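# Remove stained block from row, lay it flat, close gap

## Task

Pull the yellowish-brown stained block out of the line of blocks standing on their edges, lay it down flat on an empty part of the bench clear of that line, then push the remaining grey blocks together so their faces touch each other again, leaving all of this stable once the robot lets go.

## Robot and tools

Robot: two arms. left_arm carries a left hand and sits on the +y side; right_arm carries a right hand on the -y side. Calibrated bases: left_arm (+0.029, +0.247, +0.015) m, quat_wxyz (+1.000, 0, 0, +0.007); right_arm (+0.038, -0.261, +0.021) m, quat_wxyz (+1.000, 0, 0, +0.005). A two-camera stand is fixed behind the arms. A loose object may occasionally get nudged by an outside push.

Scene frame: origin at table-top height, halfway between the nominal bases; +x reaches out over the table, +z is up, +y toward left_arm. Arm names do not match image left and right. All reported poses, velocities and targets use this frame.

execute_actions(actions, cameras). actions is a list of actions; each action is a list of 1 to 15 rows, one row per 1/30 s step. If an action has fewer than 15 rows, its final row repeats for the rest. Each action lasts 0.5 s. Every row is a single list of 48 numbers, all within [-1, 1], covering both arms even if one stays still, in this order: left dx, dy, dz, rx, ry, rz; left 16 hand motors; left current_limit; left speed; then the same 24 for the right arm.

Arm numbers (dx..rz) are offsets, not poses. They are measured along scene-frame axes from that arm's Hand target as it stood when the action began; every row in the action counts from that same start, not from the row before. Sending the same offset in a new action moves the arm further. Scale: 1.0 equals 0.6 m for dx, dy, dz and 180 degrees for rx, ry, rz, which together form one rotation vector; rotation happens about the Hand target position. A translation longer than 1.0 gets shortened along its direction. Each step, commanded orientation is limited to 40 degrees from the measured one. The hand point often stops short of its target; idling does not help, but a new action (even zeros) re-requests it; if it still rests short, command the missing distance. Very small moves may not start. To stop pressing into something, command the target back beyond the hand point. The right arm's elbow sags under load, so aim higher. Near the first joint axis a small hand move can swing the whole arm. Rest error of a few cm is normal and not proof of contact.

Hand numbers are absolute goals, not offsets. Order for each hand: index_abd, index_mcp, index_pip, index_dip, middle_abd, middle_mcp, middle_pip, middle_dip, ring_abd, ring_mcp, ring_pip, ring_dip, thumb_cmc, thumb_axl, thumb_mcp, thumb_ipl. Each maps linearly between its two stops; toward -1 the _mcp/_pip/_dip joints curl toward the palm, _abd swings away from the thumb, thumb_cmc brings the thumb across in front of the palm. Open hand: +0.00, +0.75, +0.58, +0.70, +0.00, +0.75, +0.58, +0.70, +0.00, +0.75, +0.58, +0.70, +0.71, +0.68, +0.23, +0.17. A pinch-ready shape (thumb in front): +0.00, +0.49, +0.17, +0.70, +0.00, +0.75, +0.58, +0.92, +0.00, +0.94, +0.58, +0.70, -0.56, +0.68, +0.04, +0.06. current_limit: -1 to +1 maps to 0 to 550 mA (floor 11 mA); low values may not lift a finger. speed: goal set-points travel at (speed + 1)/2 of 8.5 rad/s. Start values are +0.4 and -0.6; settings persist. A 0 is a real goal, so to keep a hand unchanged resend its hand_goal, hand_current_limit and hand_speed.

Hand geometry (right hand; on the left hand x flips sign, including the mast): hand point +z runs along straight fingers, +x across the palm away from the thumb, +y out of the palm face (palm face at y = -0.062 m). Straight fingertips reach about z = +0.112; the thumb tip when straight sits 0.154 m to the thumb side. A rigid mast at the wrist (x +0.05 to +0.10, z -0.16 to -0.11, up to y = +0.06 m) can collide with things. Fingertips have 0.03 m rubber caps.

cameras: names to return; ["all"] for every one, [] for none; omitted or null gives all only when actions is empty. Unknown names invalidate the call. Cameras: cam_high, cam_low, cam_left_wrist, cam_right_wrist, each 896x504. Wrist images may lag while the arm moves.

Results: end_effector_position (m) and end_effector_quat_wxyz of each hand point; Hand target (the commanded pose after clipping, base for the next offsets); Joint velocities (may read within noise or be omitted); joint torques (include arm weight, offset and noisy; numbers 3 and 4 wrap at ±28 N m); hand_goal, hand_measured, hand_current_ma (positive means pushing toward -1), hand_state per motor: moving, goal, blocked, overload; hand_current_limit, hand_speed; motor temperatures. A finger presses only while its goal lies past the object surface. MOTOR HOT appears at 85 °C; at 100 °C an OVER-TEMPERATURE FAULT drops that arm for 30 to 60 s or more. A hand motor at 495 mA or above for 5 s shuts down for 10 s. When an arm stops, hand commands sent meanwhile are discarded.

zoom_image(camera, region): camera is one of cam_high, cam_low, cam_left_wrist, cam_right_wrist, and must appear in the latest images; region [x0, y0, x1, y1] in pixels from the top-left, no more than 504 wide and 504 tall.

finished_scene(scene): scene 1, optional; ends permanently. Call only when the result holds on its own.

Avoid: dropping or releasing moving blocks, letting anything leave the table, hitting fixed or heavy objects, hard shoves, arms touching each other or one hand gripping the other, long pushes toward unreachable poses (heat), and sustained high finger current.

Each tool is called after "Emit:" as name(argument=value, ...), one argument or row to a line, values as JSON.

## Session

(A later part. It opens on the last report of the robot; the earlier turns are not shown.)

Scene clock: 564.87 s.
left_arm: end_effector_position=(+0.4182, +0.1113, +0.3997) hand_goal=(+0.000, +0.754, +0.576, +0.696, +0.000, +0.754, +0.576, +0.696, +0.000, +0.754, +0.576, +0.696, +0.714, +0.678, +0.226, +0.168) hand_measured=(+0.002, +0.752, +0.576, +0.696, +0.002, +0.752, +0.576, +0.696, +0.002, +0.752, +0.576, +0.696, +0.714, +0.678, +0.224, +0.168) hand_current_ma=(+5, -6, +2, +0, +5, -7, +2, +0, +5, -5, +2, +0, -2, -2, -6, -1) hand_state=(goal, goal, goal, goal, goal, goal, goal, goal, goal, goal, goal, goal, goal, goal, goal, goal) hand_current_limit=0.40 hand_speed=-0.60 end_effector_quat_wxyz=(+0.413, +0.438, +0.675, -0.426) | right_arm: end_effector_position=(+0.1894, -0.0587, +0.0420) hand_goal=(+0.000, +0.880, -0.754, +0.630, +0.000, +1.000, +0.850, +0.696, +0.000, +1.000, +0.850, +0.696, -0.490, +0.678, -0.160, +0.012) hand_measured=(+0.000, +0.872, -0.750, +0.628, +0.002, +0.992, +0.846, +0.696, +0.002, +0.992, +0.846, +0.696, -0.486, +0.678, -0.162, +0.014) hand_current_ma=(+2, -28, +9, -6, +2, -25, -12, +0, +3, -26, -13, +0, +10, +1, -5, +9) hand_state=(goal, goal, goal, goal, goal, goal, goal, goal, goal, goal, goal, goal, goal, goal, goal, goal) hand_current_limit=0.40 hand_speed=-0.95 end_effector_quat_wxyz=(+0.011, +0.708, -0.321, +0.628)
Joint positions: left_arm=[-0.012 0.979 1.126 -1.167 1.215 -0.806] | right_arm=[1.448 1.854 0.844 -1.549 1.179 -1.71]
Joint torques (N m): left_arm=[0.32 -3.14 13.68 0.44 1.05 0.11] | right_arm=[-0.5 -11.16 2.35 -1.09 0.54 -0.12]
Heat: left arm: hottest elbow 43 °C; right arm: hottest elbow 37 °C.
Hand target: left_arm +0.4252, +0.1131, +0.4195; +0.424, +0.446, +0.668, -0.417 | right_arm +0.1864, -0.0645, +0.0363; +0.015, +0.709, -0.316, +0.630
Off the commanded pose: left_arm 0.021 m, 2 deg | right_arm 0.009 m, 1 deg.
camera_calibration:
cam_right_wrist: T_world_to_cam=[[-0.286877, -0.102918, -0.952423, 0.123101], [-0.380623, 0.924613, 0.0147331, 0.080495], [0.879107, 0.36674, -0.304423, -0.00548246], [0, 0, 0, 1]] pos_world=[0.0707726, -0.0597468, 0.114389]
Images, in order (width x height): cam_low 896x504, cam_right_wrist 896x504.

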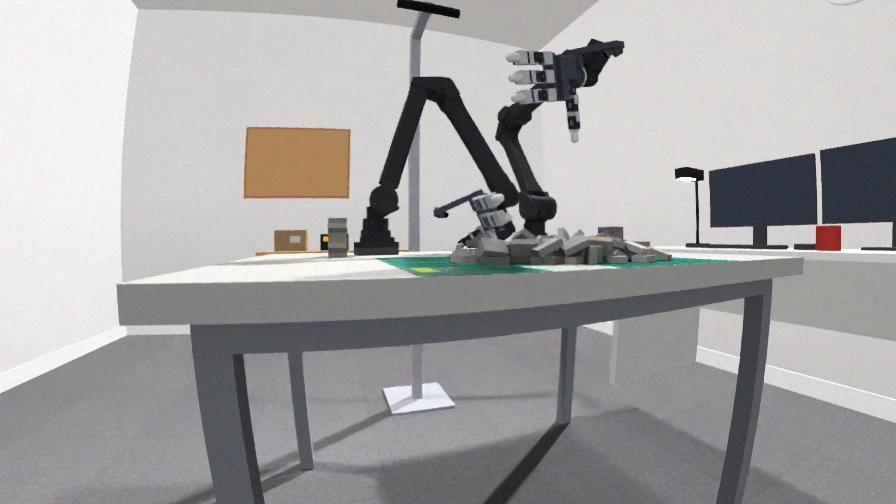

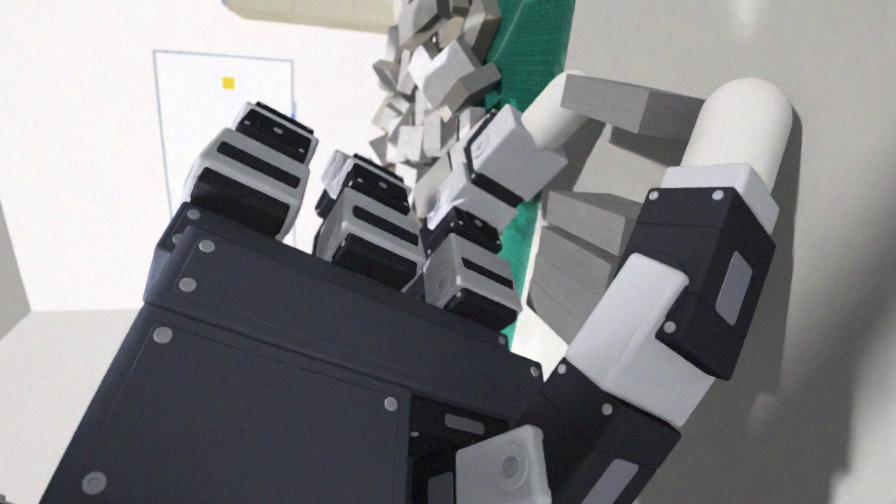

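Emit:
execute_actions(
  actions=[
    [[0,0,0,0,0,0,0,0.754,0.576,0.696,0,0.754,0.576,0.696,0,0.754,0.576,0.696,0.714,0.678,0.226,0.168,0.4,-0.6,0,0.004,0.012,0,0,0,0,0.91,-0.755,0.65,0,1,0.85,0.696,0,1,0.85,0.696,-0.49,0.678,-0.14,0.012,0.4,-0.95]],
    [[0,0,0,0,0,0,0,0.754,0.576,0.696,0,0.754,0.576,0.696,0,0.754,0.576,0.696,0.714,0.678,0.226,0.168,0.4,-0.6,0,0.004,0.014,0,0,0,0,0.91,-0.755,0.65,0,1,0.85,0.696,0,1,0.85,0.696,-0.49,0.678,-0.14,0.012,0.4,-0.95]],
    [[0,0,0,0,0,0,0,0.754,0.576,0.696,0,0.754,0.576,0.696,0,0.754,0.576,0.696,0.714,0.678,0.226,0.168,0.4,-0.6,0,0.004,0.014,0,0,0,0,0.91,-0.755,0.65,0,1,0.85,0.696,0,1,0.85,0.696,-0.49,0.678,-0.14,0.012,0.4,-0.95]],
  ],
  cameras=["cam_right_wrist", "cam_low"],
)

Emit:
zoom_image(
  camera="cam_low",
  region=[430, 220, 490, 268],
)

Scene clock: 567.43 s.
left_arm: end_effector_position=(+0.4182, +0.1113, +0.3997) hand_goal=(+0.000, +0.754, +0.576, +0.696, +0.000, +0.754, +0.576, +0.696, +0.000, +0.754, +0.576, +0.696, +0.714, +0.678, +0.226, +0.168) hand_measured=(+0.002, +0.752, +0.576, +0.696, +0.002, +0.752, +0.576, +0.696, +0.002, +0.752, +0.576, +0.696, +0.714, +0.678, +0.224, +0.168) hand_current_ma=(+5, -6, +2, +0, +5, -7, +2, +0, +5, -5, +2, +0, -2, -2, -6, -1) hand_state=(goal, goal, goal, goal, goal, goal, goal, goal, goal, goal, goal, goal, goal, goal, goal, goal) hand_current_limit=0.40 hand_speed=-0.60 end_effector_quat_wxyz=(+0.413, +0.438, +0.675, -0.426) | right_arm: end_effector_position=(+0.1883, -0.0620, +0.0564) hand_goal=(+0.000, +0.910, -0.754, +0.650, +0.000, +1.000, +0.850, +0.696, +0.000, +1.000, +0.850, +0.696, -0.490, +0.678, -0.140, +0.012) hand_measured=(+0.000, +0.902, -0.750, +0.648, +0.002, +0.992, +0.846, +0.696, +0.002, +0.992, +0.846, +0.696, -0.486, +0.678, -0.142, +0.014) hand_current_ma=(+2, -28, +8, -6, +2, -25, -12, +0, +3, -26, -13, +0, +11, +1, -5, +9) hand_state=(goal, goal, goal, goal, goal, goal, goal, goal, goal, goal, goal, goal, goal, goal, goal, goal) hand_current_limit=0.40 hand_speed=-0.95 end_effector_quat_wxyz=(+0.019, +0.709, -0.315, +0.630)
Joint positions: left_arm=[-0.012 0.979 1.126 -1.167 1.215 -0.806] | right_arm=[1.45 1.826 0.844 -1.598 1.177 -1.71]
Joint torques (N m): left_arm=[0.26 -3.14 13.67 0.44 1.06 0.1] | right_arm=[-0.5 -12.75 4.41 -2.22 0.52 -0.1]
Heat: left arm: hottest elbow 43 °C; right arm: hottest elbow 37 °C.
Hand target: left_arm +0.4252, +0.1131, +0.4195; +0.424, +0.446, +0.668, -0.417 | right_arm +0.1864, -0.0573, +0.0602; +0.015, +0.709, -0.316, +0.630
Off the commanded pose: left_arm 0.021 m, 2 deg | right_arm 0.006 m, 0 deg.
camera_calibration:
cam_right_wrist: T_world_to_cam=[[-0.29002, -0.122768, -0.949114, 0.135225], [-0.380863, 0.924626, -0.00322033, 0.0840478], [0.87797, 0.360548, -0.314917, 0.0015485], [0, 0, 0, 1]] pos_world=[0.0698691, -0.0616699, 0.129102]
Images, in order (width x height): cam_low 896x504, cam_right_wrist 896x504.

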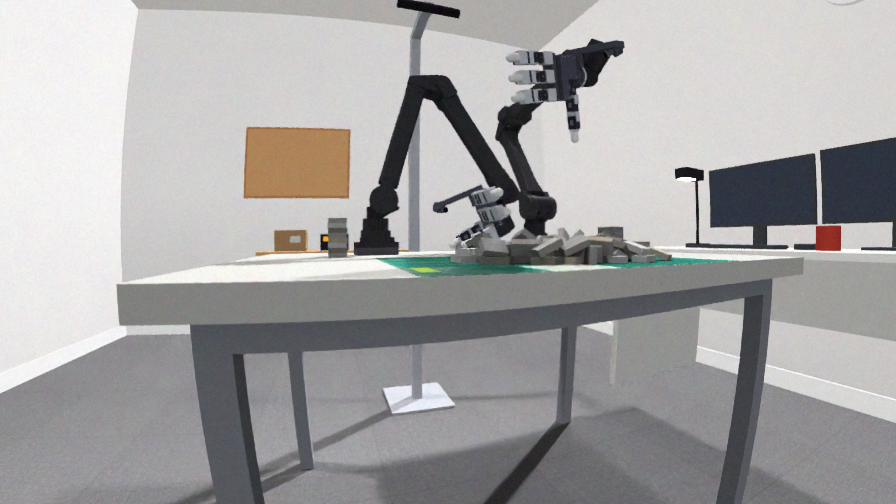

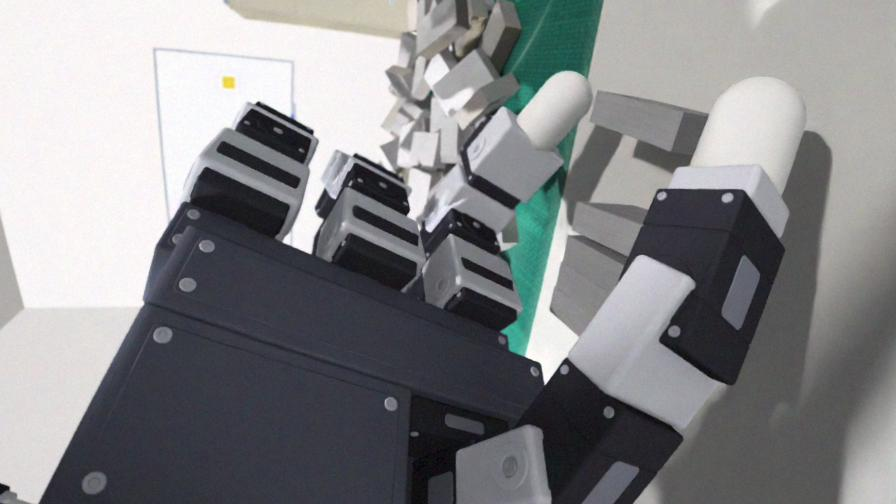

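Scaled by 8.400 from the camera's 896x504 image, which has a finer 1280x720 frame.

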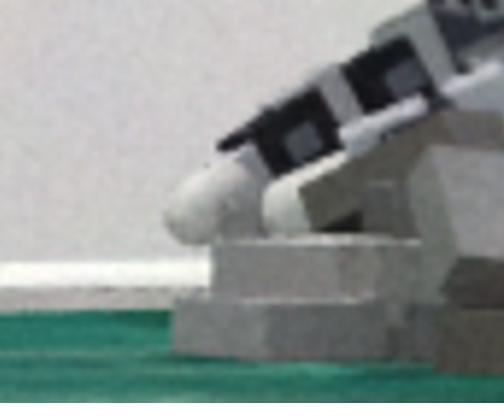

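Emit:
execute_actions(
  actions=[
    [[0,0,0,0,0,0,0,0.754,0.576,0.696,0,0.754,0.576,0.696,0,0.754,0.576,0.696,0.714,0.678,0.226,0.168,0.4,-0.6,0,0,0.02,0,0,0,0,0.91,-0.755,0.65,0,1,0.85,0.696,0,1,0.85,0.696,-0.49,0.678,-0.14,0.012,0.4,-0.95]],
    [[0,0,0,0,0,0,0,0.754,0.576,0.696,0,0.754,0.576,0.696,0,0.754,0.576,0.696,0.714,0.678,0.226,0.168,0.4,-0.6,0,0,0.02,0,0,0,0,0.91,-0.755,0.65,0,1,0.85,0.696,0,1,0.85,0.696,-0.49,0.678,-0.14,0.012,0.4,-0.95]],
    [[0,0,0,0,0,0,0,0.754,0.576,0.696,0,0.754,0.576,0.696,0,0.754,0.576,0.696,0.714,0.678,0.226,0.168,0.4,-0.6,0,0,0.02,0,0,0,0,0.91,-0.755,0.65,0,1,0.85,0.696,0,1,0.85,0.696,-0.49,0.678,-0.14,0.012,0.4,-0.95]],
    [[0,0,0,0,0,0,0,0.754,0.576,0.696,0,0.754,0.576,0.696,0,0.754,0.576,0.696,0.714,0.678,0.226,0.168,0.4,-0.6,0,0.01,0.02,0,0,0,0,0.91,-0.755,0.65,0,1,0.85,0.696,0,1,0.85,0.696,-0.49,0.678,-0.14,0.012,0.4,-0.95]],
    [[0,0,0,0,0,0,0,0.754,0.576,0.696,0,0.754,0.576,0.696,0,0.754,0.576,0.696,0.714,0.678,0.226,0.168,0.4,-0.6,0,0.01,0.02,0,0,0,0,0.91,-0.755,0.65,0,1,0.85,0.696,0,1,0.85,0.696,-0.49,0.678,-0.14,0.012,0.4,-0.95]],
  ],
  cameras=["cam_right_wrist", "cam_left_wrist", "cam_high"],
)

Emit:
zoom_image(
  camera="cam_right_wrist",
  region=[500, 30, 896, 290],
)

Emit:
zoom_image(
  camera="cam_left_wrist",
  region=[180, 230, 360, 360],
)

Scene clock: 571.00 s.
left_arm: end_effector_position=(+0.4182, +0.1113, +0.3997) hand_goal=(+0.000, +0.754, +0.576, +0.696, +0.000, +0.754, +0.576, +0.696, +0.000, +0.754, +0.576, +0.696, +0.714, +0.678, +0.226, +0.168) hand_measured=(+0.002, +0.752, +0.576, +0.696, +0.002, +0.752, +0.576, +0.696, +0.002, +0.752, +0.576, +0.696, +0.714, +0.678, +0.224, +0.168) hand_current_ma=(+5, -6, +2, +0, +5, -7, +2, +0, +5, -5, +2, +0, -2, -2, -6, -1) hand_state=(goal, goal, goal, goal, goal, goal, goal, goal, goal, goal, goal, goal, goal, goal, goal, goal) hand_current_limit=0.40 hand_speed=-0.60 end_effector_quat_wxyz=(+0.413, +0.438, +0.675, -0.426) | right_arm: end_effector_position=(+0.1880, -0.0575, +0.1118) hand_goal=(+0.000, +0.910, -0.754, +0.650, +0.000, +1.000, +0.850, +0.696, +0.000, +1.000, +0.850, +0.696, -0.490, +0.678, -0.140, +0.012) hand_measured=(+0.000, +0.902, -0.750, +0.648, +0.002, +0.992, +0.846, +0.696, +0.002, +0.992, +0.846, +0.696, -0.486, +0.678, -0.142, +0.014) hand_current_ma=(+2, -27, +8, -6, +2, -25, -12, +0, +3, -26, -13, +0, +12, +1, -5, +8) hand_state=(goal, goal, goal, goal, goal, goal, goal, goal, goal, goal, goal, goal, goal, goal, goal, goal) hand_current_limit=0.40 hand_speed=-0.95 end_effector_quat_wxyz=(+0.011, +0.723, -0.314, +0.616)
Joint positions: left_arm=[-0.012 0.979 1.126 -1.167 1.215 -0.806] | right_arm=[1.45 1.657 0.868 -1.679 1.174 -1.812]
Joint torques (N m): left_arm=[0.32 -3.14 13.67 0.44 1.06 0.11] | right_arm=[-0.5 -11.63 7.46 -2.1 0.64 -0.36]
Heat: left arm: hottest elbow 43 °C; right arm: hottest elbow 36 °C.
Hand target: left_arm +0.4252, +0.1131, +0.4195; +0.424, +0.446, +0.668, -0.417 | right_arm +0.1865, -0.0452, +0.1203; +0.015, +0.709, -0.316, +0.630
Off the commanded pose: left_arm 0.021 m, 2 deg | right_arm 0.015 m, 2 deg.
joint sent to its limit (right arm) — joint 4 (wrist pitch), lower limit. The joint targets are off in orientation, not in position.
camera_calibration:
cam_left_wrist: T_world_to_cam=[[-0.36973, -0.32096, 0.871943, -0.196197], [-0.747672, 0.659919, -0.0741209, 0.221958], [-0.551622, -0.679332, -0.483965, 0.624447], [0, 0, 0, 1]] pos_world=[0.43787, 0.214761, 0.489734]
cam_right_wrist: T_world_to_cam=[[-0.317892, -0.109323, -0.941803, 0.193585], [-0.39876, 0.916622, 0.0281954, 0.0792931], [0.860195, 0.384517, -0.33498, 0.024544], [0, 0, 0, 1]] pos_world=[0.0720453, -0.0609561, 0.188305]
Images, in order (width x height): cam_high 896x504, cam_left_wrist 896x504, cam_right_wrist 896x504.

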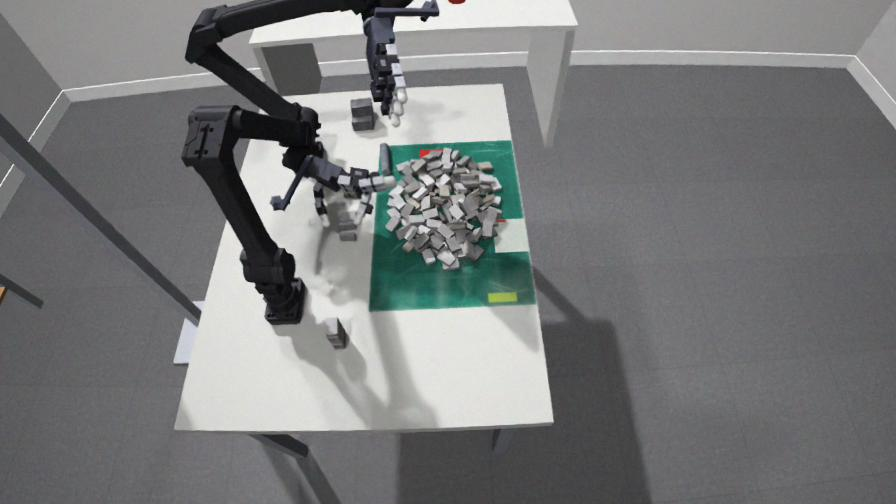

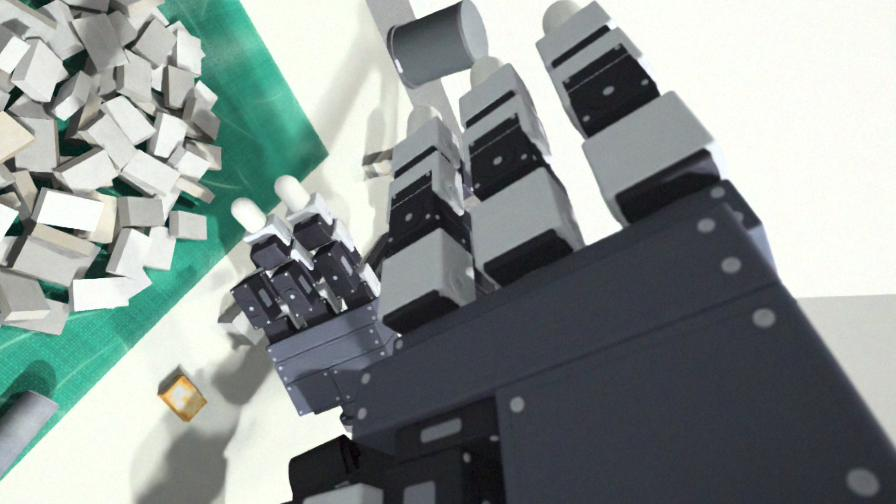

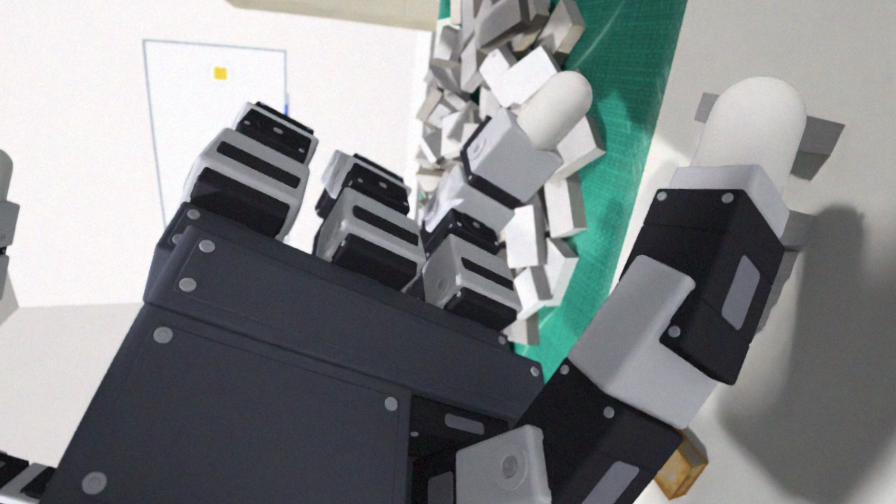

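Scaled by 1.273 from the camera's 896x504 image, which has a finer 1280x720 frame.

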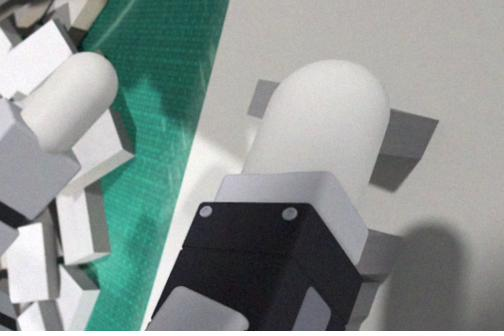

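Scaled by 2.800 from the camera's 896x504 image, which has a finer 1280x720 frame.

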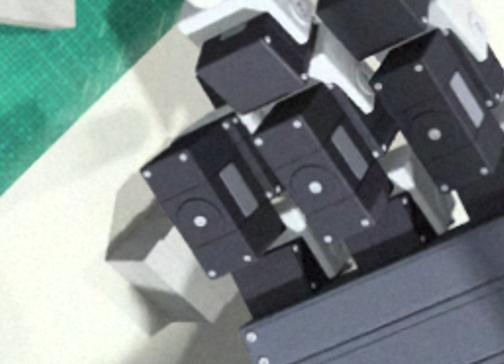

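Emit:
zoom_image(
  camera="cam_high",
  region=[310, 180, 400, 260],
)

Scaled by 5.600 from the camera's 896x504 image, which has a finer 1280x720 frame.

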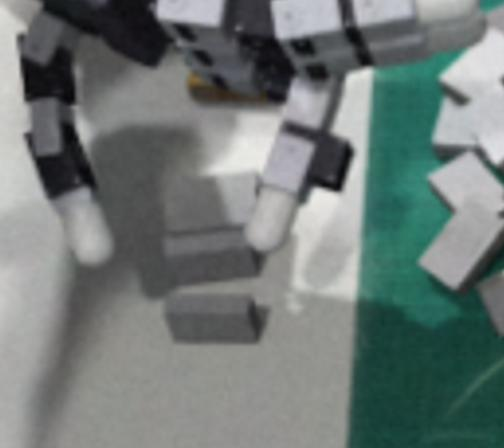

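Emit:
execute_actions(
  actions=[
    [[0,0,0,0,0,0,0,0.754,0.576,0.696,0,0.754,0.576,0.696,0,0.754,0.576,0.696,0.714,0.678,0.226,0.168,0.4,-0.6,0.0033,0.0179,-0.001,0.0448,0.0014,-0.0007,0,0.91,-0.755,0.65,0,1,0.85,0.696,0,1,0.85,0.696,-0.49,0.678,-0.14,0.012,0.4,-0.95]],
    [[0,0,0,0,0,0,0,0.754,0.576,0.696,0,0.754,0.576,0.696,0,0.754,0.576,0.696,0.714,0.678,0.226,0.168,0.4,-0.6,0.0033,0.0179,-0.001,0.0448,0.0014,-0.0007,0,0.91,-0.755,0.65,0,1,0.85,0.696,0,1,0.85,0.696,-0.49,0.678,-0.14,0.012,0.4,-0.95]],
    [[0,0,0,0,0,0,0,0.754,0.576,0.696,0,0.754,0.576,0.696,0,0.754,0.576,0.696,0.714,0.678,0.226,0.168,0.4,-0.6,0.0033,0.0179,-0.001,0.0448,0.0014,-0.0007,0,0.8,-0.8,0.68,0,1,0.85,0.696,0,1,0.85,0.696,-0.49,0.678,-0.2,0.005,0.4,-0.9]],
    [[0,0,0,0,0,0,0,0.754,0.576,0.696,0,0.754,0.576,0.696,0,0.754,0.576,0.696,0.714,0.678,0.226,0.168,0.4,-0.6,0.0033,0.0179,-0.001,0.0448,0.0014,-0.0007,0,0.7,-0.85,0.696,0,1,0.85,0.696,0,1,0.85,0.696,-0.49,0.678,-0.26,0.005,0.4,-0.9]],
  ],
)

Scene clock: 578.40 s.
left_arm: end_effector_position=(+0.4182, +0.1113, +0.3997) hand_goal=(+0.000, +0.754, +0.576, +0.696, +0.000, +0.754, +0.576, +0.696, +0.000, +0.754, +0.576, +0.696, +0.714, +0.678, +0.226, +0.168) hand_measured=(+0.002, +0.752, +0.576, +0.696, +0.002, +0.752, +0.576, +0.696, +0.002, +0.752, +0.576, +0.696, +0.714, +0.678, +0.224, +0.168) hand_current_ma=(+5, -6, +2, +0, +5, -7, +2, +0, +5, -5, +2, +0, -2, -2, -6, -1) hand_state=(goal, goal, goal, goal, goal, goal, goal, goal, goal, goal, goal, goal, goal, goal, goal, goal) hand_current_limit=0.40 hand_speed=-0.60 end_effector_quat_wxyz=(+0.413, +0.438, +0.675, -0.426) | right_arm: end_effector_position=(+0.1931, +0.0043, +0.1218) hand_goal=(+0.000, +0.700, -0.850, +0.696, +0.000, +1.000, +0.850, +0.696, +0.000, +1.000, +0.850, +0.696, -0.490, +0.678, -0.260, +0.006) hand_measured=(+0.000, +0.698, -0.846, +0.694, +0.002, +0.992, +0.846, +0.696, +0.002, +0.992, +0.846, +0.696, -0.486, +0.678, -0.256, +0.008) hand_current_ma=(+2, -6, +13, -5, +2, -25, -12, +0, +3, -26, -13, +0, +12, +1, +16, +9) hand_state=(goal, goal, goal, goal, goal, goal, goal, goal, goal, goal, goal, goal, goal, goal, goal, goal) hand_current_limit=0.40 hand_speed=-0.90 end_effector_quat_wxyz=(-0.184, +0.687, -0.482, +0.511)
Joint positions: left_arm=[-0.012 0.979 1.126 -1.167 1.215 -0.806] | right_arm=[1.431 1.399 0.857 -1.325 1.127 -1.859]
Joint torques (N m): left_arm=[0.32 -3.14 13.67 0.46 1.05 0.1] | right_arm=[-1.79 -10.11 5.98 0.02 1.07 -0.33]
Heat: left arm: hottest elbow 43 °C; right arm: hottest elbow 37 °C.
Hand target: left_arm +0.4252, +0.1131, +0.4195; +0.424, +0.446, +0.668, -0.417 | right_arm +0.1944, -0.0022, +0.1179; -0.177, +0.690, -0.481, +0.511
Off the commanded pose: left_arm 0.021 m, 2 deg | right_arm 0.008 m, 1 deg.

Emit:
execute_actions(
  actions=[
    [[0,0,0,0,0,0,0,0.754,0.576,0.696,0,0.754,0.576,0.696,0,0.754,0.576,0.696,0.714,0.678,0.226,0.168,0.4,-0.6,0.0033,0.0179,-0.001,0.0448,0.0014,-0.0007,0,0.6,-0.87,0.696,0,1,0.85,0.696,0,1,0.85,0.696,-0.49,0.678,-0.26,0.005,0.4,-0.9]],
    [[0,0,0,0,0,0,0,0.754,0.576,0.696,0,0.754,0.576,0.696,0,0.754,0.576,0.696,0.714,0.678,0.226,0.168,0.4,-0.6,0.0033,0.0179,-0.001,0.0448,0.0014,-0.0007,0,0.54,-0.87,0.696,0,1,0.85,0.696,0,1,0.85,0.696,-0.49,0.678,-0.26,0.005,0.4,-0.9]],
    [[0,0,0,0,0,0,0,0.754,0.576,0.696,0,0.754,0.576,0.696,0,0.754,0.576,0.696,0.714,0.678,0.226,0.168,0.4,-0.6,0.0033,0.0179,-0.001,0.0448,0.0014,-0.0007,0,0.54,-0.87,0.696,0,1,0.85,0.696,0,1,0.85,0.696,-0.49,0.678,-0.26,0.005,0.4,-0.9]],
    [[0,0,0,0,0,0,0,0.754,0.576,0.696,0,0.754,0.576,0.696,0,0.754,0.576,0.696,0.714,0.678,0.226,0.168,0.4,-0.6,0,0.015,0,0,0,0,0,0.54,-0.87,0.696,0,1,0.85,0.696,0,1,0.85,0.696,-0.49,0.678,-0.26,0.005,0.4,-0.9]],
  ],
  cameras=["cam_right_wrist", "cam_left_wrist", "cam_high"],
)

Emit:
zoom_image(
  camera="cam_left_wrist",
  region=[170, 230, 350, 360],
)

Emit:
zoom_image(
  camera="cam_high",
  region=[300, 180, 400, 260],
)

Scene clock: 581.13 s.
left_arm: end_effector_position=(+0.4182, +0.1113, +0.3997) hand_goal=(+0.000, +0.754, +0.576, +0.696, +0.000, +0.754, +0.576, +0.696, +0.000, +0.754, +0.576, +0.696, +0.714, +0.678, +0.226, +0.168) hand_measured=(+0.002, +0.752, +0.576, +0.696, +0.002, +0.752, +0.576, +0.696, +0.002, +0.752, +0.576, +0.696, +0.714, +0.678, +0.224, +0.168) hand_current_ma=(+5, -6, +2, +0, +5, -7, +2, +0, +5, -5, +2, +0, -2, -2, -6, -1) hand_state=(goal, goal, goal, goal, goal, goal, goal, goal, goal, goal, goal, goal, goal, goal, goal, goal) hand_current_limit=0.40 hand_speed=-0.60 end_effector_quat_wxyz=(+0.413, +0.438, +0.675, -0.426) | right_arm: end_effector_position=(+0.1992, +0.0367, +0.1192) hand_goal=(+0.000, +0.540, -0.870, +0.696, +0.000, +1.000, +0.850, +0.696, +0.000, +1.000, +0.850, +0.696, -0.490, +0.678, -0.260, +0.006) hand_measured=(+0.000, +0.538, -0.864, +0.694, +0.002, +0.992, +0.846, +0.696, +0.002, +0.992, +0.846, +0.696, -0.488, +0.678, -0.256, +0.008) hand_current_ma=(+2, -5, +15, -5, +2, -25, -12, +0, +3, -26, -13, +0, +6, +1, +16, +9) hand_state=(goal, goal, goal, goal, goal, goal, goal, goal, goal, goal, goal, goal, goal, goal, goal, goal) hand_current_limit=0.40 hand_speed=-0.90 end_effector_quat_wxyz=(-0.315, +0.636, -0.583, +0.395)
Joint positions: left_arm=[-0.012 0.979 1.126 -1.167 1.215 -0.806] | right_arm=[1.388 1.198 0.721 -0.91 1.05 -1.938]
Joint torques (N m): left_arm=[0.32 -3.14 13.68 0.44 1.06 0.1] | right_arm=[-1.38 -6.77 8.28 0.99 1.06 -0.25]
Heat: left arm: hottest elbow 44 °C; right arm: hottest elbow 37 °C.
Hand target: left_arm +0.4252, +0.1131, +0.4195; +0.424, +0.446, +0.668, -0.417 | right_arm +0.2004, +0.0389, +0.1160; -0.313, +0.639, -0.581, +0.395
Off the commanded pose: left_arm 0.021 m, 2 deg | right_arm 0.004 m, 0 deg.
camera_calibration:
cam_left_wrist: T_world_to_cam=[[-0.36973, -0.32096, 0.871943, -0.196197], [-0.747672, 0.659919, -0.0741209, 0.221958], [-0.551622, -0.679332, -0.483965, 0.624447], [0, 0, 0, 1]] pos_world=[0.43787, 0.214761, 0.489734]
cam_right_wrist: T_world_to_cam=[[-0.304223, 0.73215, -0.60943, 0.141191], [-0.360013, 0.50394, 0.785134, -0.0855772], [0.881952, 0.458258, 0.110273, -0.078914], [0, 0, 0, 1]] pos_world=[0.0817431, -0.0240845, 0.161938]
Images, in order (width x height): cam_high 896x504, cam_left_wrist 896x504, cam_right_wrist 896x504.

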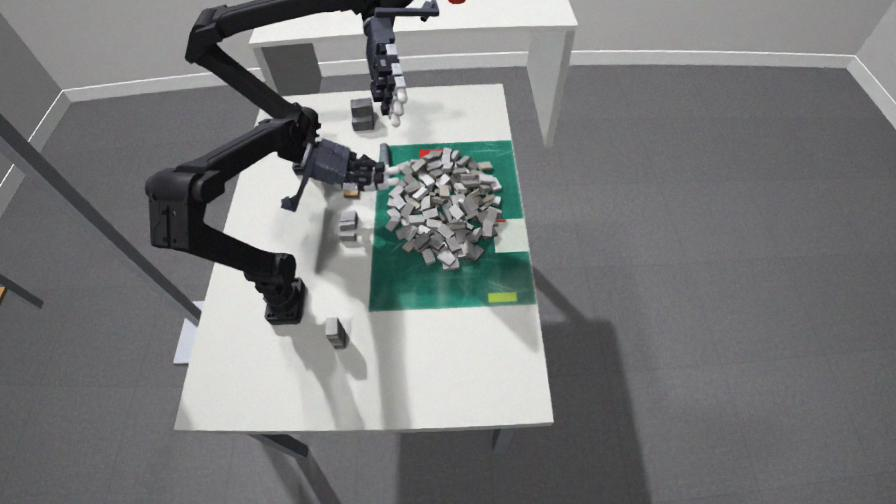

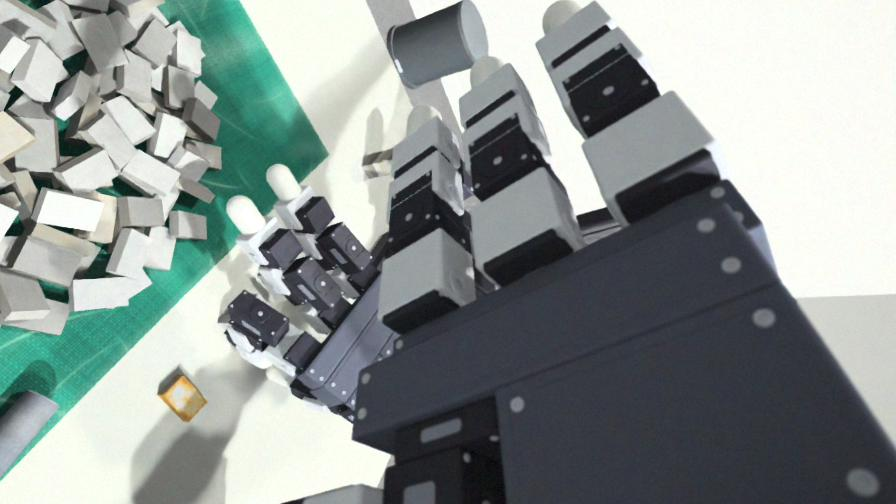

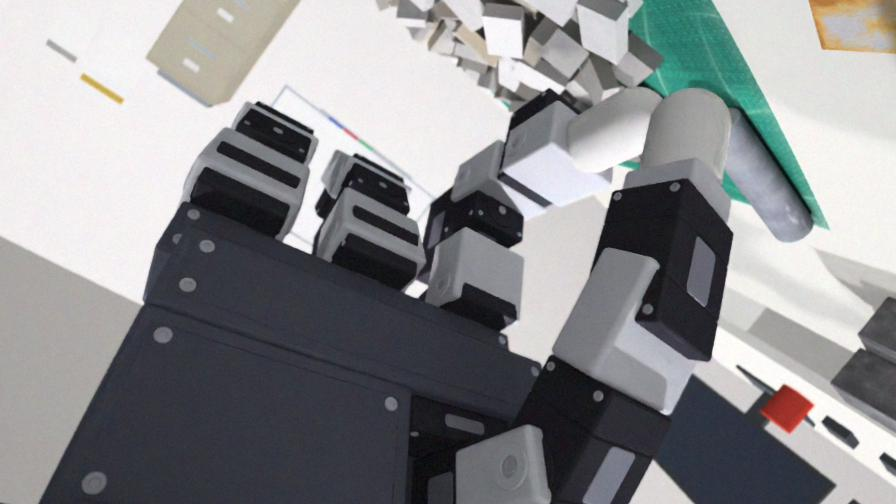

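Scaled by 2.800 from the camera's 896x504 image, which has a finer 1280x720 frame.

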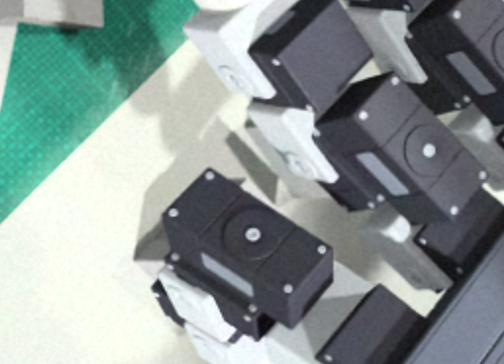

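Scaled by 5.040 from the camera's 896x504 image, which has a finer 1280x720 frame.

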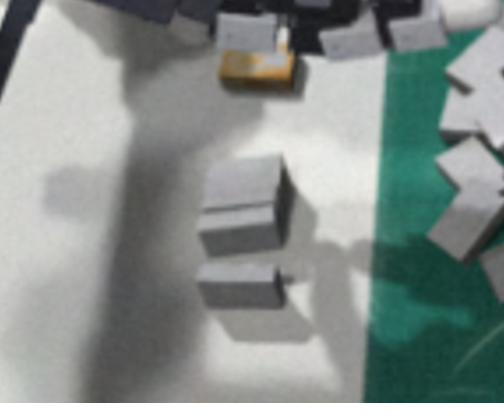

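Emit:
execute_actions(
  actions=[
    [[0,0,0,0,0,0,0,0.754,0.576,0.696,0,0.754,0.576,0.696,0,0.754,0.576,0.696,0.714,0.678,0.226,0.168,0.4,-0.6,0,-0.0035,-0.0167,0,0,0.0055,0,0.54,-0.87,0.696,0,1,0.85,0.696,0,1,0.85,0.696,-0.49,0.678,-0.26,0.005,0.4,-0.9]],
    [[0,0,0,0,0,0,0,0.754,0.576,0.696,0,0.754,0.576,0.696,0,0.754,0.576,0.696,0.714,0.678,0.226,0.168,0.4,-0.6,0,-0.0035,-0.0167,0,0,0.0055,0,0.54,-0.87,0.696,0,1,0.85,0.696,0,1,0.85,0.696,-0.49,0.678,-0.26,0.005,0.4,-0.9]],
    [[0,0,0,0,0,0,0,0.754,0.576,0.696,0,0.754,0.576,0.696,0,0.754,0.576,0.696,0.714,0.678,0.226,0.168,0.4,-0.6,0,-0.0035,-0.0167,0,0,0.0055,0,0.54,-0.87,0.696,0,1,0.85,0.696,0,1,0.85,0.696,-0.49,0.678,-0.26,0.005,0.4,-0.9]],
    [[0,0,0,0,0,0,0,0.754,0.576,0.696,0,0.754,0.576,0.696,0,0.754,0.576,0.696,0.714,0.678,0.226,0.168,0.4,-0.6,0,-0.0035,-0.0167,0,0,0,0,0.54,-0.87,0.696,0,1,0.85,0.696,0,1,0.85,0.696,-0.49,0.678,-0.26,0.005,0.4,-0.9]],
    [[0,0,0,0,0,0,0,0.754,0.576,0.696,0,0.754,0.576,0.696,0,0.754,0.576,0.696,0.714,0.678,0.226,0.168,0.4,-0.6,0,-0.0035,-0.0167,0,0,0,0,0.54,-0.87,0.696,0,1,0.85,0.696,0,1,0.85,0.696,-0.49,0.678,-0.26,0.005,0.4,-0.9]],
  ],
  cameras=["cam_right_wrist", "cam_left_wrist", "cam_high"],
)

Emit:
zoom_image(
  camera="cam_high",
  region=[300, 180, 400, 260],
)

Emit:
zoom_image(
  camera="cam_left_wrist",
  region=[170, 230, 350, 400],
)

Scene clock: 585.03 s.
left_arm: end_effector_position=(+0.4182, +0.1113, +0.3997) hand_goal=(+0.000, +0.754, +0.576, +0.696, +0.000, +0.754, +0.576, +0.696, +0.000, +0.754, +0.576, +0.696, +0.714, +0.678, +0.226, +0.168) hand_measured=(+0.002, +0.752, +0.576, +0.696, +0.002, +0.752, +0.576, +0.696, +0.002, +0.752, +0.576, +0.696, +0.714, +0.678, +0.224, +0.168) hand_current_ma=(+5, -6, +2, +0, +5, -7, +2, +0, +5, -5, +2, +0, -2, -2, -6, -1) hand_state=(goal, goal, goal, goal, goal, goal, goal, goal, goal, goal, goal, goal, goal, goal, goal, goal) hand_current_limit=0.40 hand_speed=-0.60 end_effector_quat_wxyz=(+0.413, +0.438, +0.675, -0.426) | right_arm: end_effector_position=(+0.1989, +0.0352, +0.0751) hand_goal=(+0.000, +0.540, -0.870, +0.696, +0.000, +1.000, +0.850, +0.696, +0.000, +1.000, +0.850, +0.696, -0.490, +0.678, -0.260, +0.006) hand_measured=(+0.000, +0.538, -0.864, +0.694, +0.002, +0.992, +0.846, +0.696, +0.002, +0.992, +0.846, +0.696, -0.488, +0.678, -0.256, +0.008) hand_current_ma=(+2, -5, +15, -5, +2, -25, -12, +0, +3, -26, -13, +0, +5, +1, +16, +9) hand_state=(goal, goal, goal, goal, goal, goal, goal, goal, goal, goal, goal, goal, goal, goal, goal, goal) hand_current_limit=0.40 hand_speed=-0.90 end_effector_quat_wxyz=(-0.332, +0.649, -0.568, +0.382)
Joint positions: left_arm=[-0.012 0.979 1.126 -1.167 1.215 -0.806] | right_arm=[1.383 1.228 0.601 -0.642 1.035 -2.053]
Joint torques (N m): left_arm=[0.32 -3.08 13.68 0.44 1.05 0.11] | right_arm=[-1.79 -6.59 6.56 1.28 1.01 -0.27]
Heat: left arm: hottest elbow 44 °C; right arm: hottest elbow 37 °C.
Hand target: left_arm +0.4252, +0.1131, +0.4195; +0.424, +0.446, +0.668, -0.417 | right_arm +0.2004, +0.0285, +0.0660; -0.323, +0.654, -0.565, +0.387
Off the commanded pose: left_arm 0.021 m, 2 deg | right_arm 0.011 m, 1 deg.
camera_calibration:
cam_left_wrist: T_world_to_cam=[[-0.36973, -0.32096, 0.871943, -0.196197], [-0.747672, 0.659919, -0.0741209, 0.221958], [-0.551622, -0.679332, -0.483965, 0.624447], [0, 0, 0, 1]] pos_world=[0.43787, 0.214761, 0.489734]
cam_right_wrist: T_world_to_cam=[[-0.342737, 0.724891, -0.597549, 0.122324], [-0.389412, 0.469228, 0.79258, -0.0438086], [0.854921, 0.504339, 0.12146, -0.0702371], [0, 0, 0, 1]] pos_world=[0.0849124, -0.032692, 0.116347]
Images, in order (width x height): cam_high 896x504, cam_left_wrist 896x504, cam_right_wrist 896x504.

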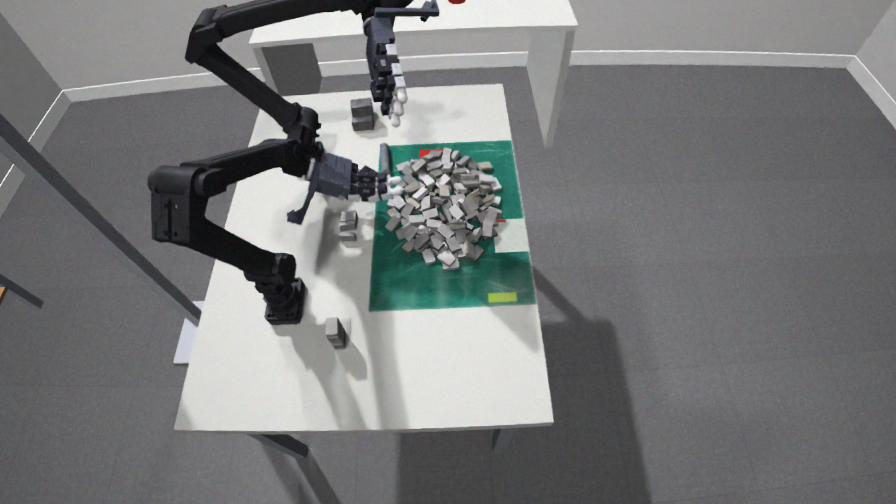

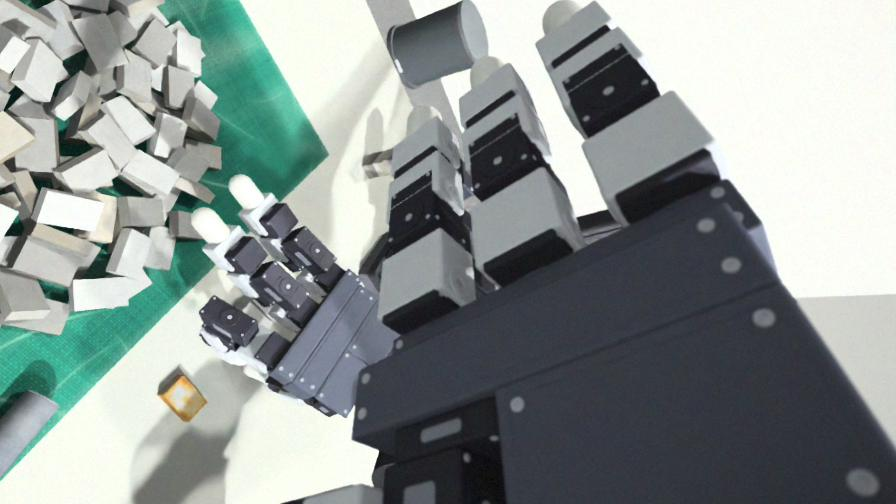

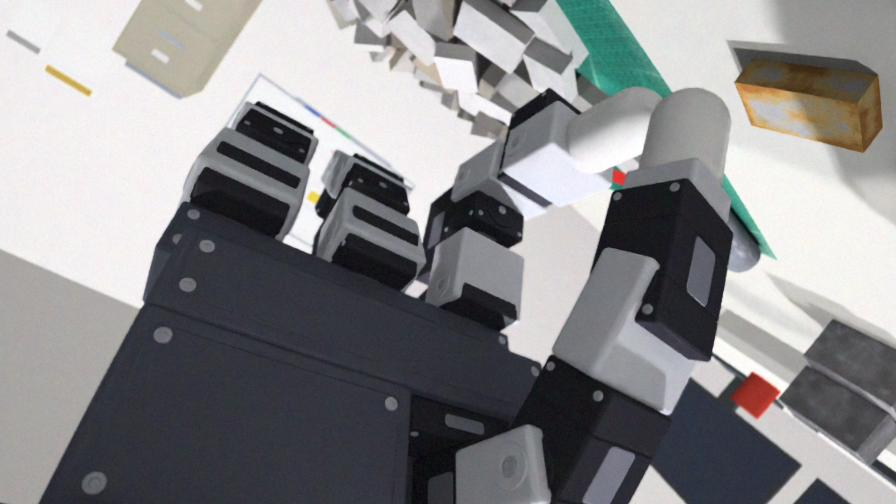

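Scaled by 5.040 from the camera's 896x504 image, which has a finer 1280x720 frame.

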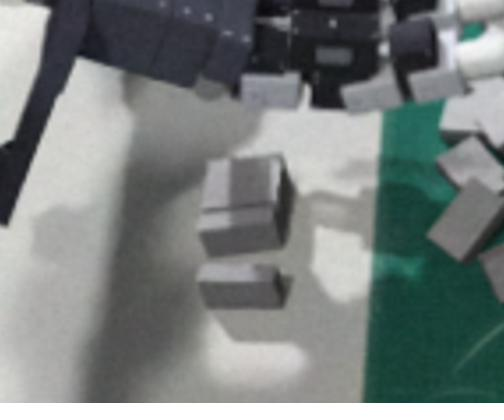

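Scaled by 2.800 from the camera's 896x504 image, which has a finer 1280x720 frame.

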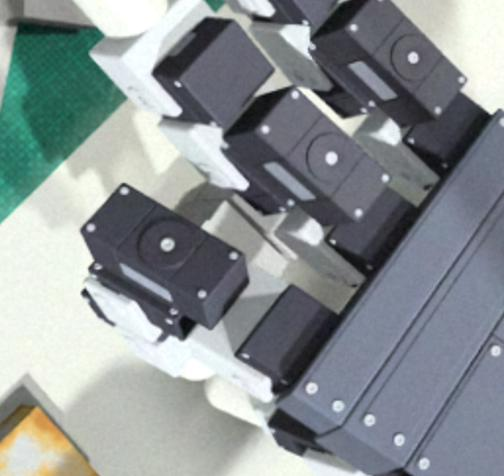

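Emit:
execute_actions(
  actions=[
    [[0,0,0,0,0,0,0,0.754,0.576,0.696,0,0.754,0.576,0.696,0,0.754,0.576,0.696,0.714,0.678,0.226,0.168,0.4,-0.6,0,-0.002,-0.0167,-0.013,0,-0.003,0,0.54,-0.87,0.696,0,1,0.85,0.696,0,1,0.85,0.696,-0.49,0.678,-0.26,0.005,0.4,-0.9]],
    [[0,0,0,0,0,0,0,0.754,0.576,0.696,0,0.754,0.576,0.696,0,0.754,0.576,0.696,0.714,0.678,0.226,0.168,0.4,-0.6,0,-0.001,-0.0167,-0.013,0,-0.003,0,0.54,-0.87,0.696,0,1,0.85,0.696,0,1,0.85,0.696,-0.49,0.678,-0.26,0.005,0.4,-0.9]],
    [[0,0,0,0,0,0,0,0.754,0.576,0.696,0,0.754,0.576,0.696,0,0.754,0.576,0.696,0.714,0.678,0.226,0.168,0.4,-0.6,0,0,-0.0167,-0.013,0,-0.003,0,0.54,-0.87,0.696,0,1,0.85,0.696,0,1,0.85,0.696,-0.49,0.678,-0.26,0.005,0.4,-0.9]],
  ],
  cameras=["cam_right_wrist", "cam_left_wrist", "cam_high"],
)

Emit:
zoom_image(
  camera="cam_high",
  region=[300, 180, 400, 260],
)

Emit:
zoom_image(
  camera="cam_left_wrist",
  region=[150, 230, 330, 400],
)

Scene clock: 587.57 s.
left_arm: end_effector_position=(+0.4182, +0.1113, +0.3997) hand_goal=(+0.000, +0.754, +0.576, +0.696, +0.000, +0.754, +0.576, +0.696, +0.000, +0.754, +0.576, +0.696, +0.714, +0.678, +0.226, +0.168) hand_measured=(+0.002, +0.752, +0.576, +0.696, +0.002, +0.752, +0.576, +0.696, +0.002, +0.752, +0.576, +0.696, +0.714, +0.678, +0.224, +0.168) hand_current_ma=(+5, -6, +2, +0, +5, -7, +2, +0, +5, -5, +2, +0, -2, -2, -6, -1) hand_state=(goal, goal, goal, goal, goal, goal, goal, goal, goal, goal, goal, goal, goal, goal, goal, goal) hand_current_limit=0.40 hand_speed=-0.60 end_effector_quat_wxyz=(+0.413, +0.438, +0.675, -0.426) | right_arm: end_effector_position=(+0.1987, +0.0144, +0.0303) hand_goal=(+0.000, +0.540, -0.870, +0.696, +0.000, +1.000, +0.850, +0.696, +0.000, +1.000, +0.850, +0.696, -0.490, +0.678, -0.260, +0.006) hand_measured=(+0.000, +0.536, -0.872, +0.694, +0.002, +0.992, +0.846, +0.696, +0.002, +0.992, +0.846, +0.696, -0.488, +0.678, -0.256, +0.008) hand_current_ma=(+2, -8, -7, -5, +2, -25, -12, +0, +3, -26, -13, +0, +5, +1, +15, +9) hand_state=(goal, goal, goal, goal, goal, goal, goal, goal, goal, goal, goal, goal, goal, goal, goal, goal) hand_current_limit=0.40 hand_speed=-0.90 end_effector_quat_wxyz=(-0.273, +0.667, -0.546, +0.427)
Joint positions: left_arm=[-0.012 0.979 1.126 -1.167 1.215 -0.806] | right_arm=[1.383 1.389 0.601 -0.676 1.059 -2.009]
Joint torques (N m): left_arm=[0.26 -3.14 13.65 0.43 1.05 0.1] | right_arm=[-0.97 -7.77 8.79 -0.38 1.33 -0.04]
Heat: left arm: hottest elbow 44 °C; right arm: hottest elbow 37 °C.
Hand target: left_arm +0.4252, +0.1131, +0.4195; +0.424, +0.446, +0.668, -0.417 | right_arm +0.2004, +0.0267, +0.0359; -0.277, +0.664, -0.549, +0.425
Off the commanded pose: left_arm 0.021 m, 2 deg | right_arm 0.014 m, 1 deg.
camera_calibration:
cam_left_wrist: T_world_to_cam=[[-0.36973, -0.32096, 0.871943, -0.196197], [-0.747672, 0.659919, -0.0741209, 0.221958], [-0.551622, -0.679332, -0.483965, 0.624447], [0, 0, 0, 1]] pos_world=[0.43787, 0.214761, 0.489734]
cam_right_wrist: T_world_to_cam=[[-0.330764, 0.631359, -0.701413, 0.112616], [-0.368351, 0.59792, 0.711905, -0.0022419], [0.868857, 0.493839, 0.034791, -0.0540856], [0, 0, 0, 1]] pos_world=[0.0834164, -0.0430514, 0.0824683]
Images, in order (width x height): cam_high 896x504, cam_left_wrist 896x504, cam_right_wrist 896x504.

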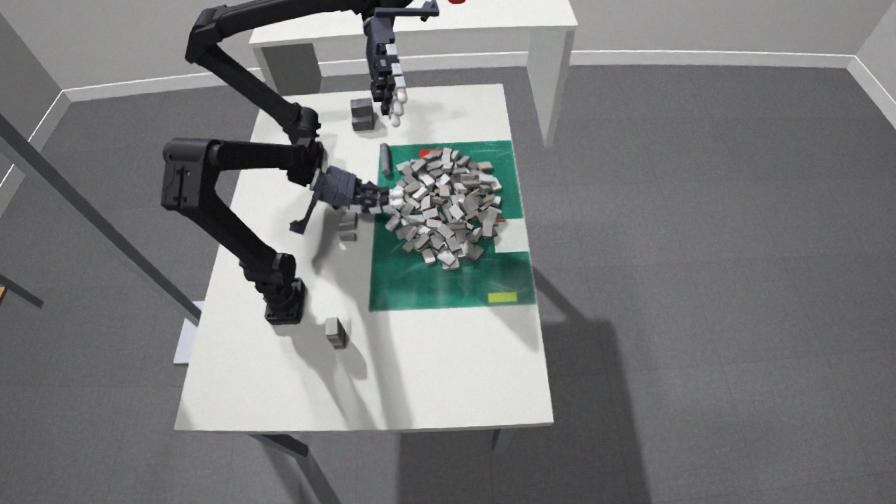

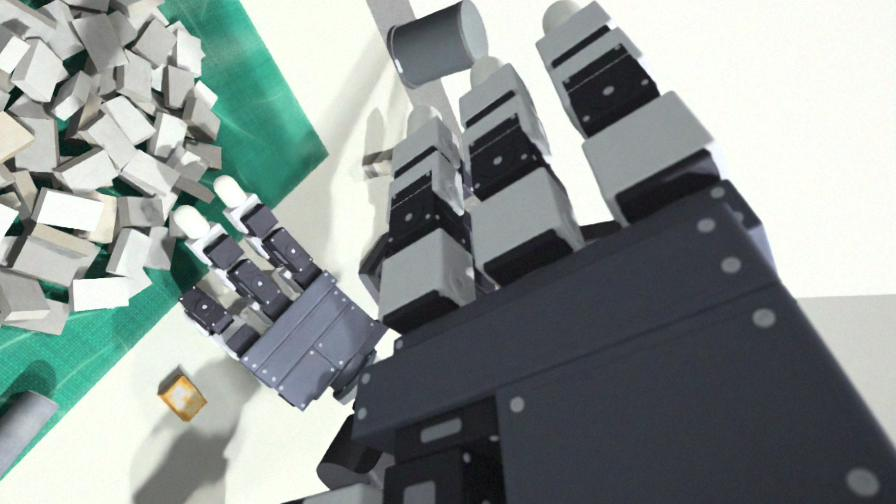

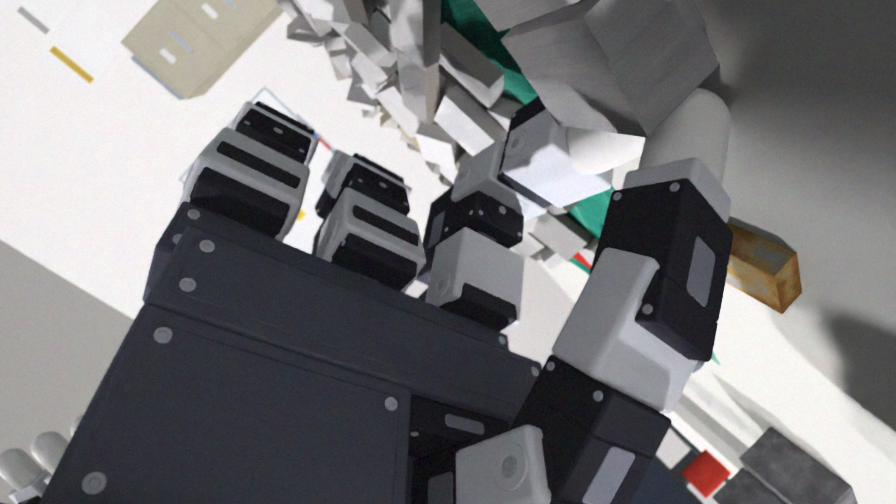

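Scaled by 5.040 from the camera's 896x504 image, which has a finer 1280x720 frame.

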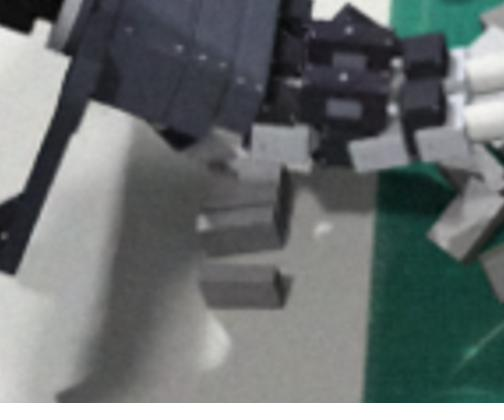

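Scaled by 2.800 from the camera's 896x504 image, which has a finer 1280x720 frame.

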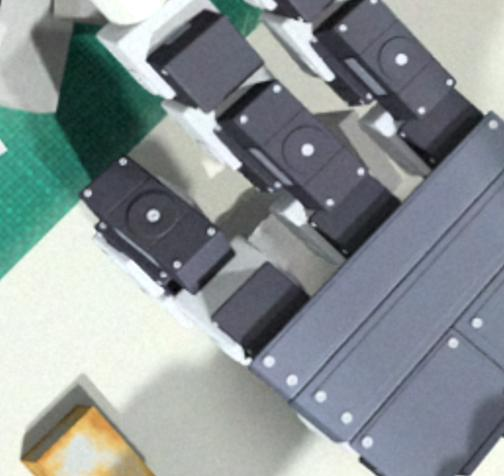

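Emit:
execute_actions(
  actions=[
    [[0,0,0,0,0,0,0,0.754,0.576,0.696,0,0.754,0.576,0.696,0,0.754,0.576,0.696,0.714,0.678,0.226,0.168,0.4,-0.6,0,-0.01,-0.004,0,0,0,0,0.54,-0.87,0.696,0,1,0.85,0.696,0,1,0.85,0.696,-0.49,0.678,-0.26,0.005,0.4,-0.9]],
    [[0,0,0,0,0,0,0,0.754,0.576,0.696,0,0.754,0.576,0.696,0,0.754,0.576,0.696,0.714,0.678,0.226,0.168,0.4,-0.6,0,-0.01,-0.004,0,0,0,0,0.54,-0.87,0.696,0,1,0.85,0.696,0,1,0.85,0.696,-0.49,0.678,-0.26,0.005,0.4,-0.9]],
  ],
  cameras=["cam_high"],
)

Emit:
zoom_image(
  camera="cam_high",
  region=[300, 180, 400, 260],
)

Scene clock: 589.43 s.
left_arm: end_effector_position=(+0.4182, +0.1113, +0.3997) hand_goal=(+0.000, +0.754, +0.576, +0.696, +0.000, +0.754, +0.576, +0.696, +0.000, +0.754, +0.576, +0.696, +0.714, +0.678, +0.226, +0.168) hand_measured=(+0.002, +0.752, +0.576, +0.696, +0.002, +0.752, +0.576, +0.696, +0.002, +0.752, +0.576, +0.696, +0.714, +0.678, +0.224, +0.168) hand_current_ma=(+5, -6, +2, +0, +5, -7, +2, +0, +5, -5, +2, +0, -2, -2, -6, -1) hand_state=(goal, goal, goal, goal, goal, goal, goal, goal, goal, goal, goal, goal, goal, goal, goal, goal) hand_current_limit=0.40 hand_speed=-0.60 end_effector_quat_wxyz=(+0.413, +0.438, +0.675, -0.426) | right_arm: end_effector_position=(+0.1987, +0.0147, +0.0304) hand_goal=(+0.000, +0.540, -0.870, +0.696, +0.000, +1.000, +0.850, +0.696, +0.000, +1.000, +0.850, +0.696, -0.490, +0.678, -0.260, +0.006) hand_measured=(+0.000, +0.536, -0.872, +0.694, +0.002, +0.992, +0.846, +0.696, +0.002, +0.992, +0.846, +0.696, -0.488, +0.678, -0.256, +0.008) hand_current_ma=(+2, -9, -7, -5, +2, -25, -12, +0, +3, -26, -13, +0, +5, +1, +15, +9) hand_state=(goal, goal, goal, goal, goal, goal, goal, goal, goal, goal, goal, goal, goal, goal, goal, goal) hand_current_limit=0.40 hand_speed=-0.90 end_effector_quat_wxyz=(-0.273, +0.667, -0.547, +0.427)
Joint positions: left_arm=[-0.012 0.979 1.126 -1.167 1.215 -0.806] | right_arm=[1.383 1.389 0.601 -0.675 1.059 -2.009]
Joint torques (N m): left_arm=[0.32 -3.14 13.68 0.44 1.05 0.11] | right_arm=[-1.44 -9.35 6.11 0.73 1.31 -0.18]
Heat: left arm: hottest elbow 44 °C; right arm: hottest elbow 37 °C.
Hand target: left_arm +0.4252, +0.1131, +0.4195; +0.424, +0.446, +0.668, -0.417 | right_arm +0.2004, +0.0147, +0.0312; -0.277, +0.664, -0.549, +0.425
Off the commanded pose: left_arm 0.021 m, 2 deg | right_arm 0.002 m, 1 deg.
Images, in order (width x height): cam_high 896x504.

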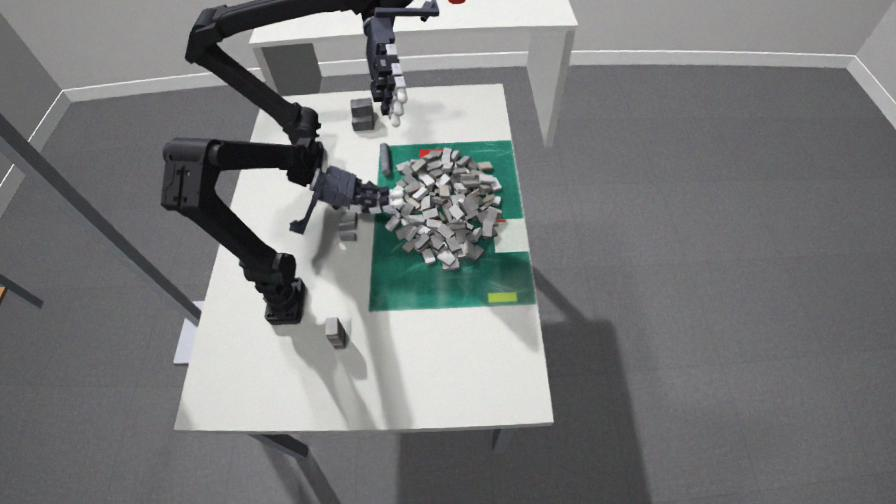

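Scaled by 5.040 from the camera's 896x504 image, which has a finer 1280x720 frame.

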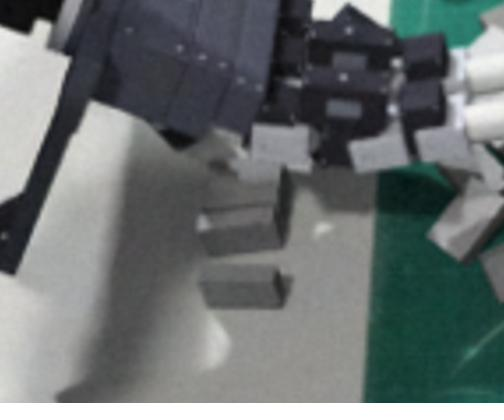

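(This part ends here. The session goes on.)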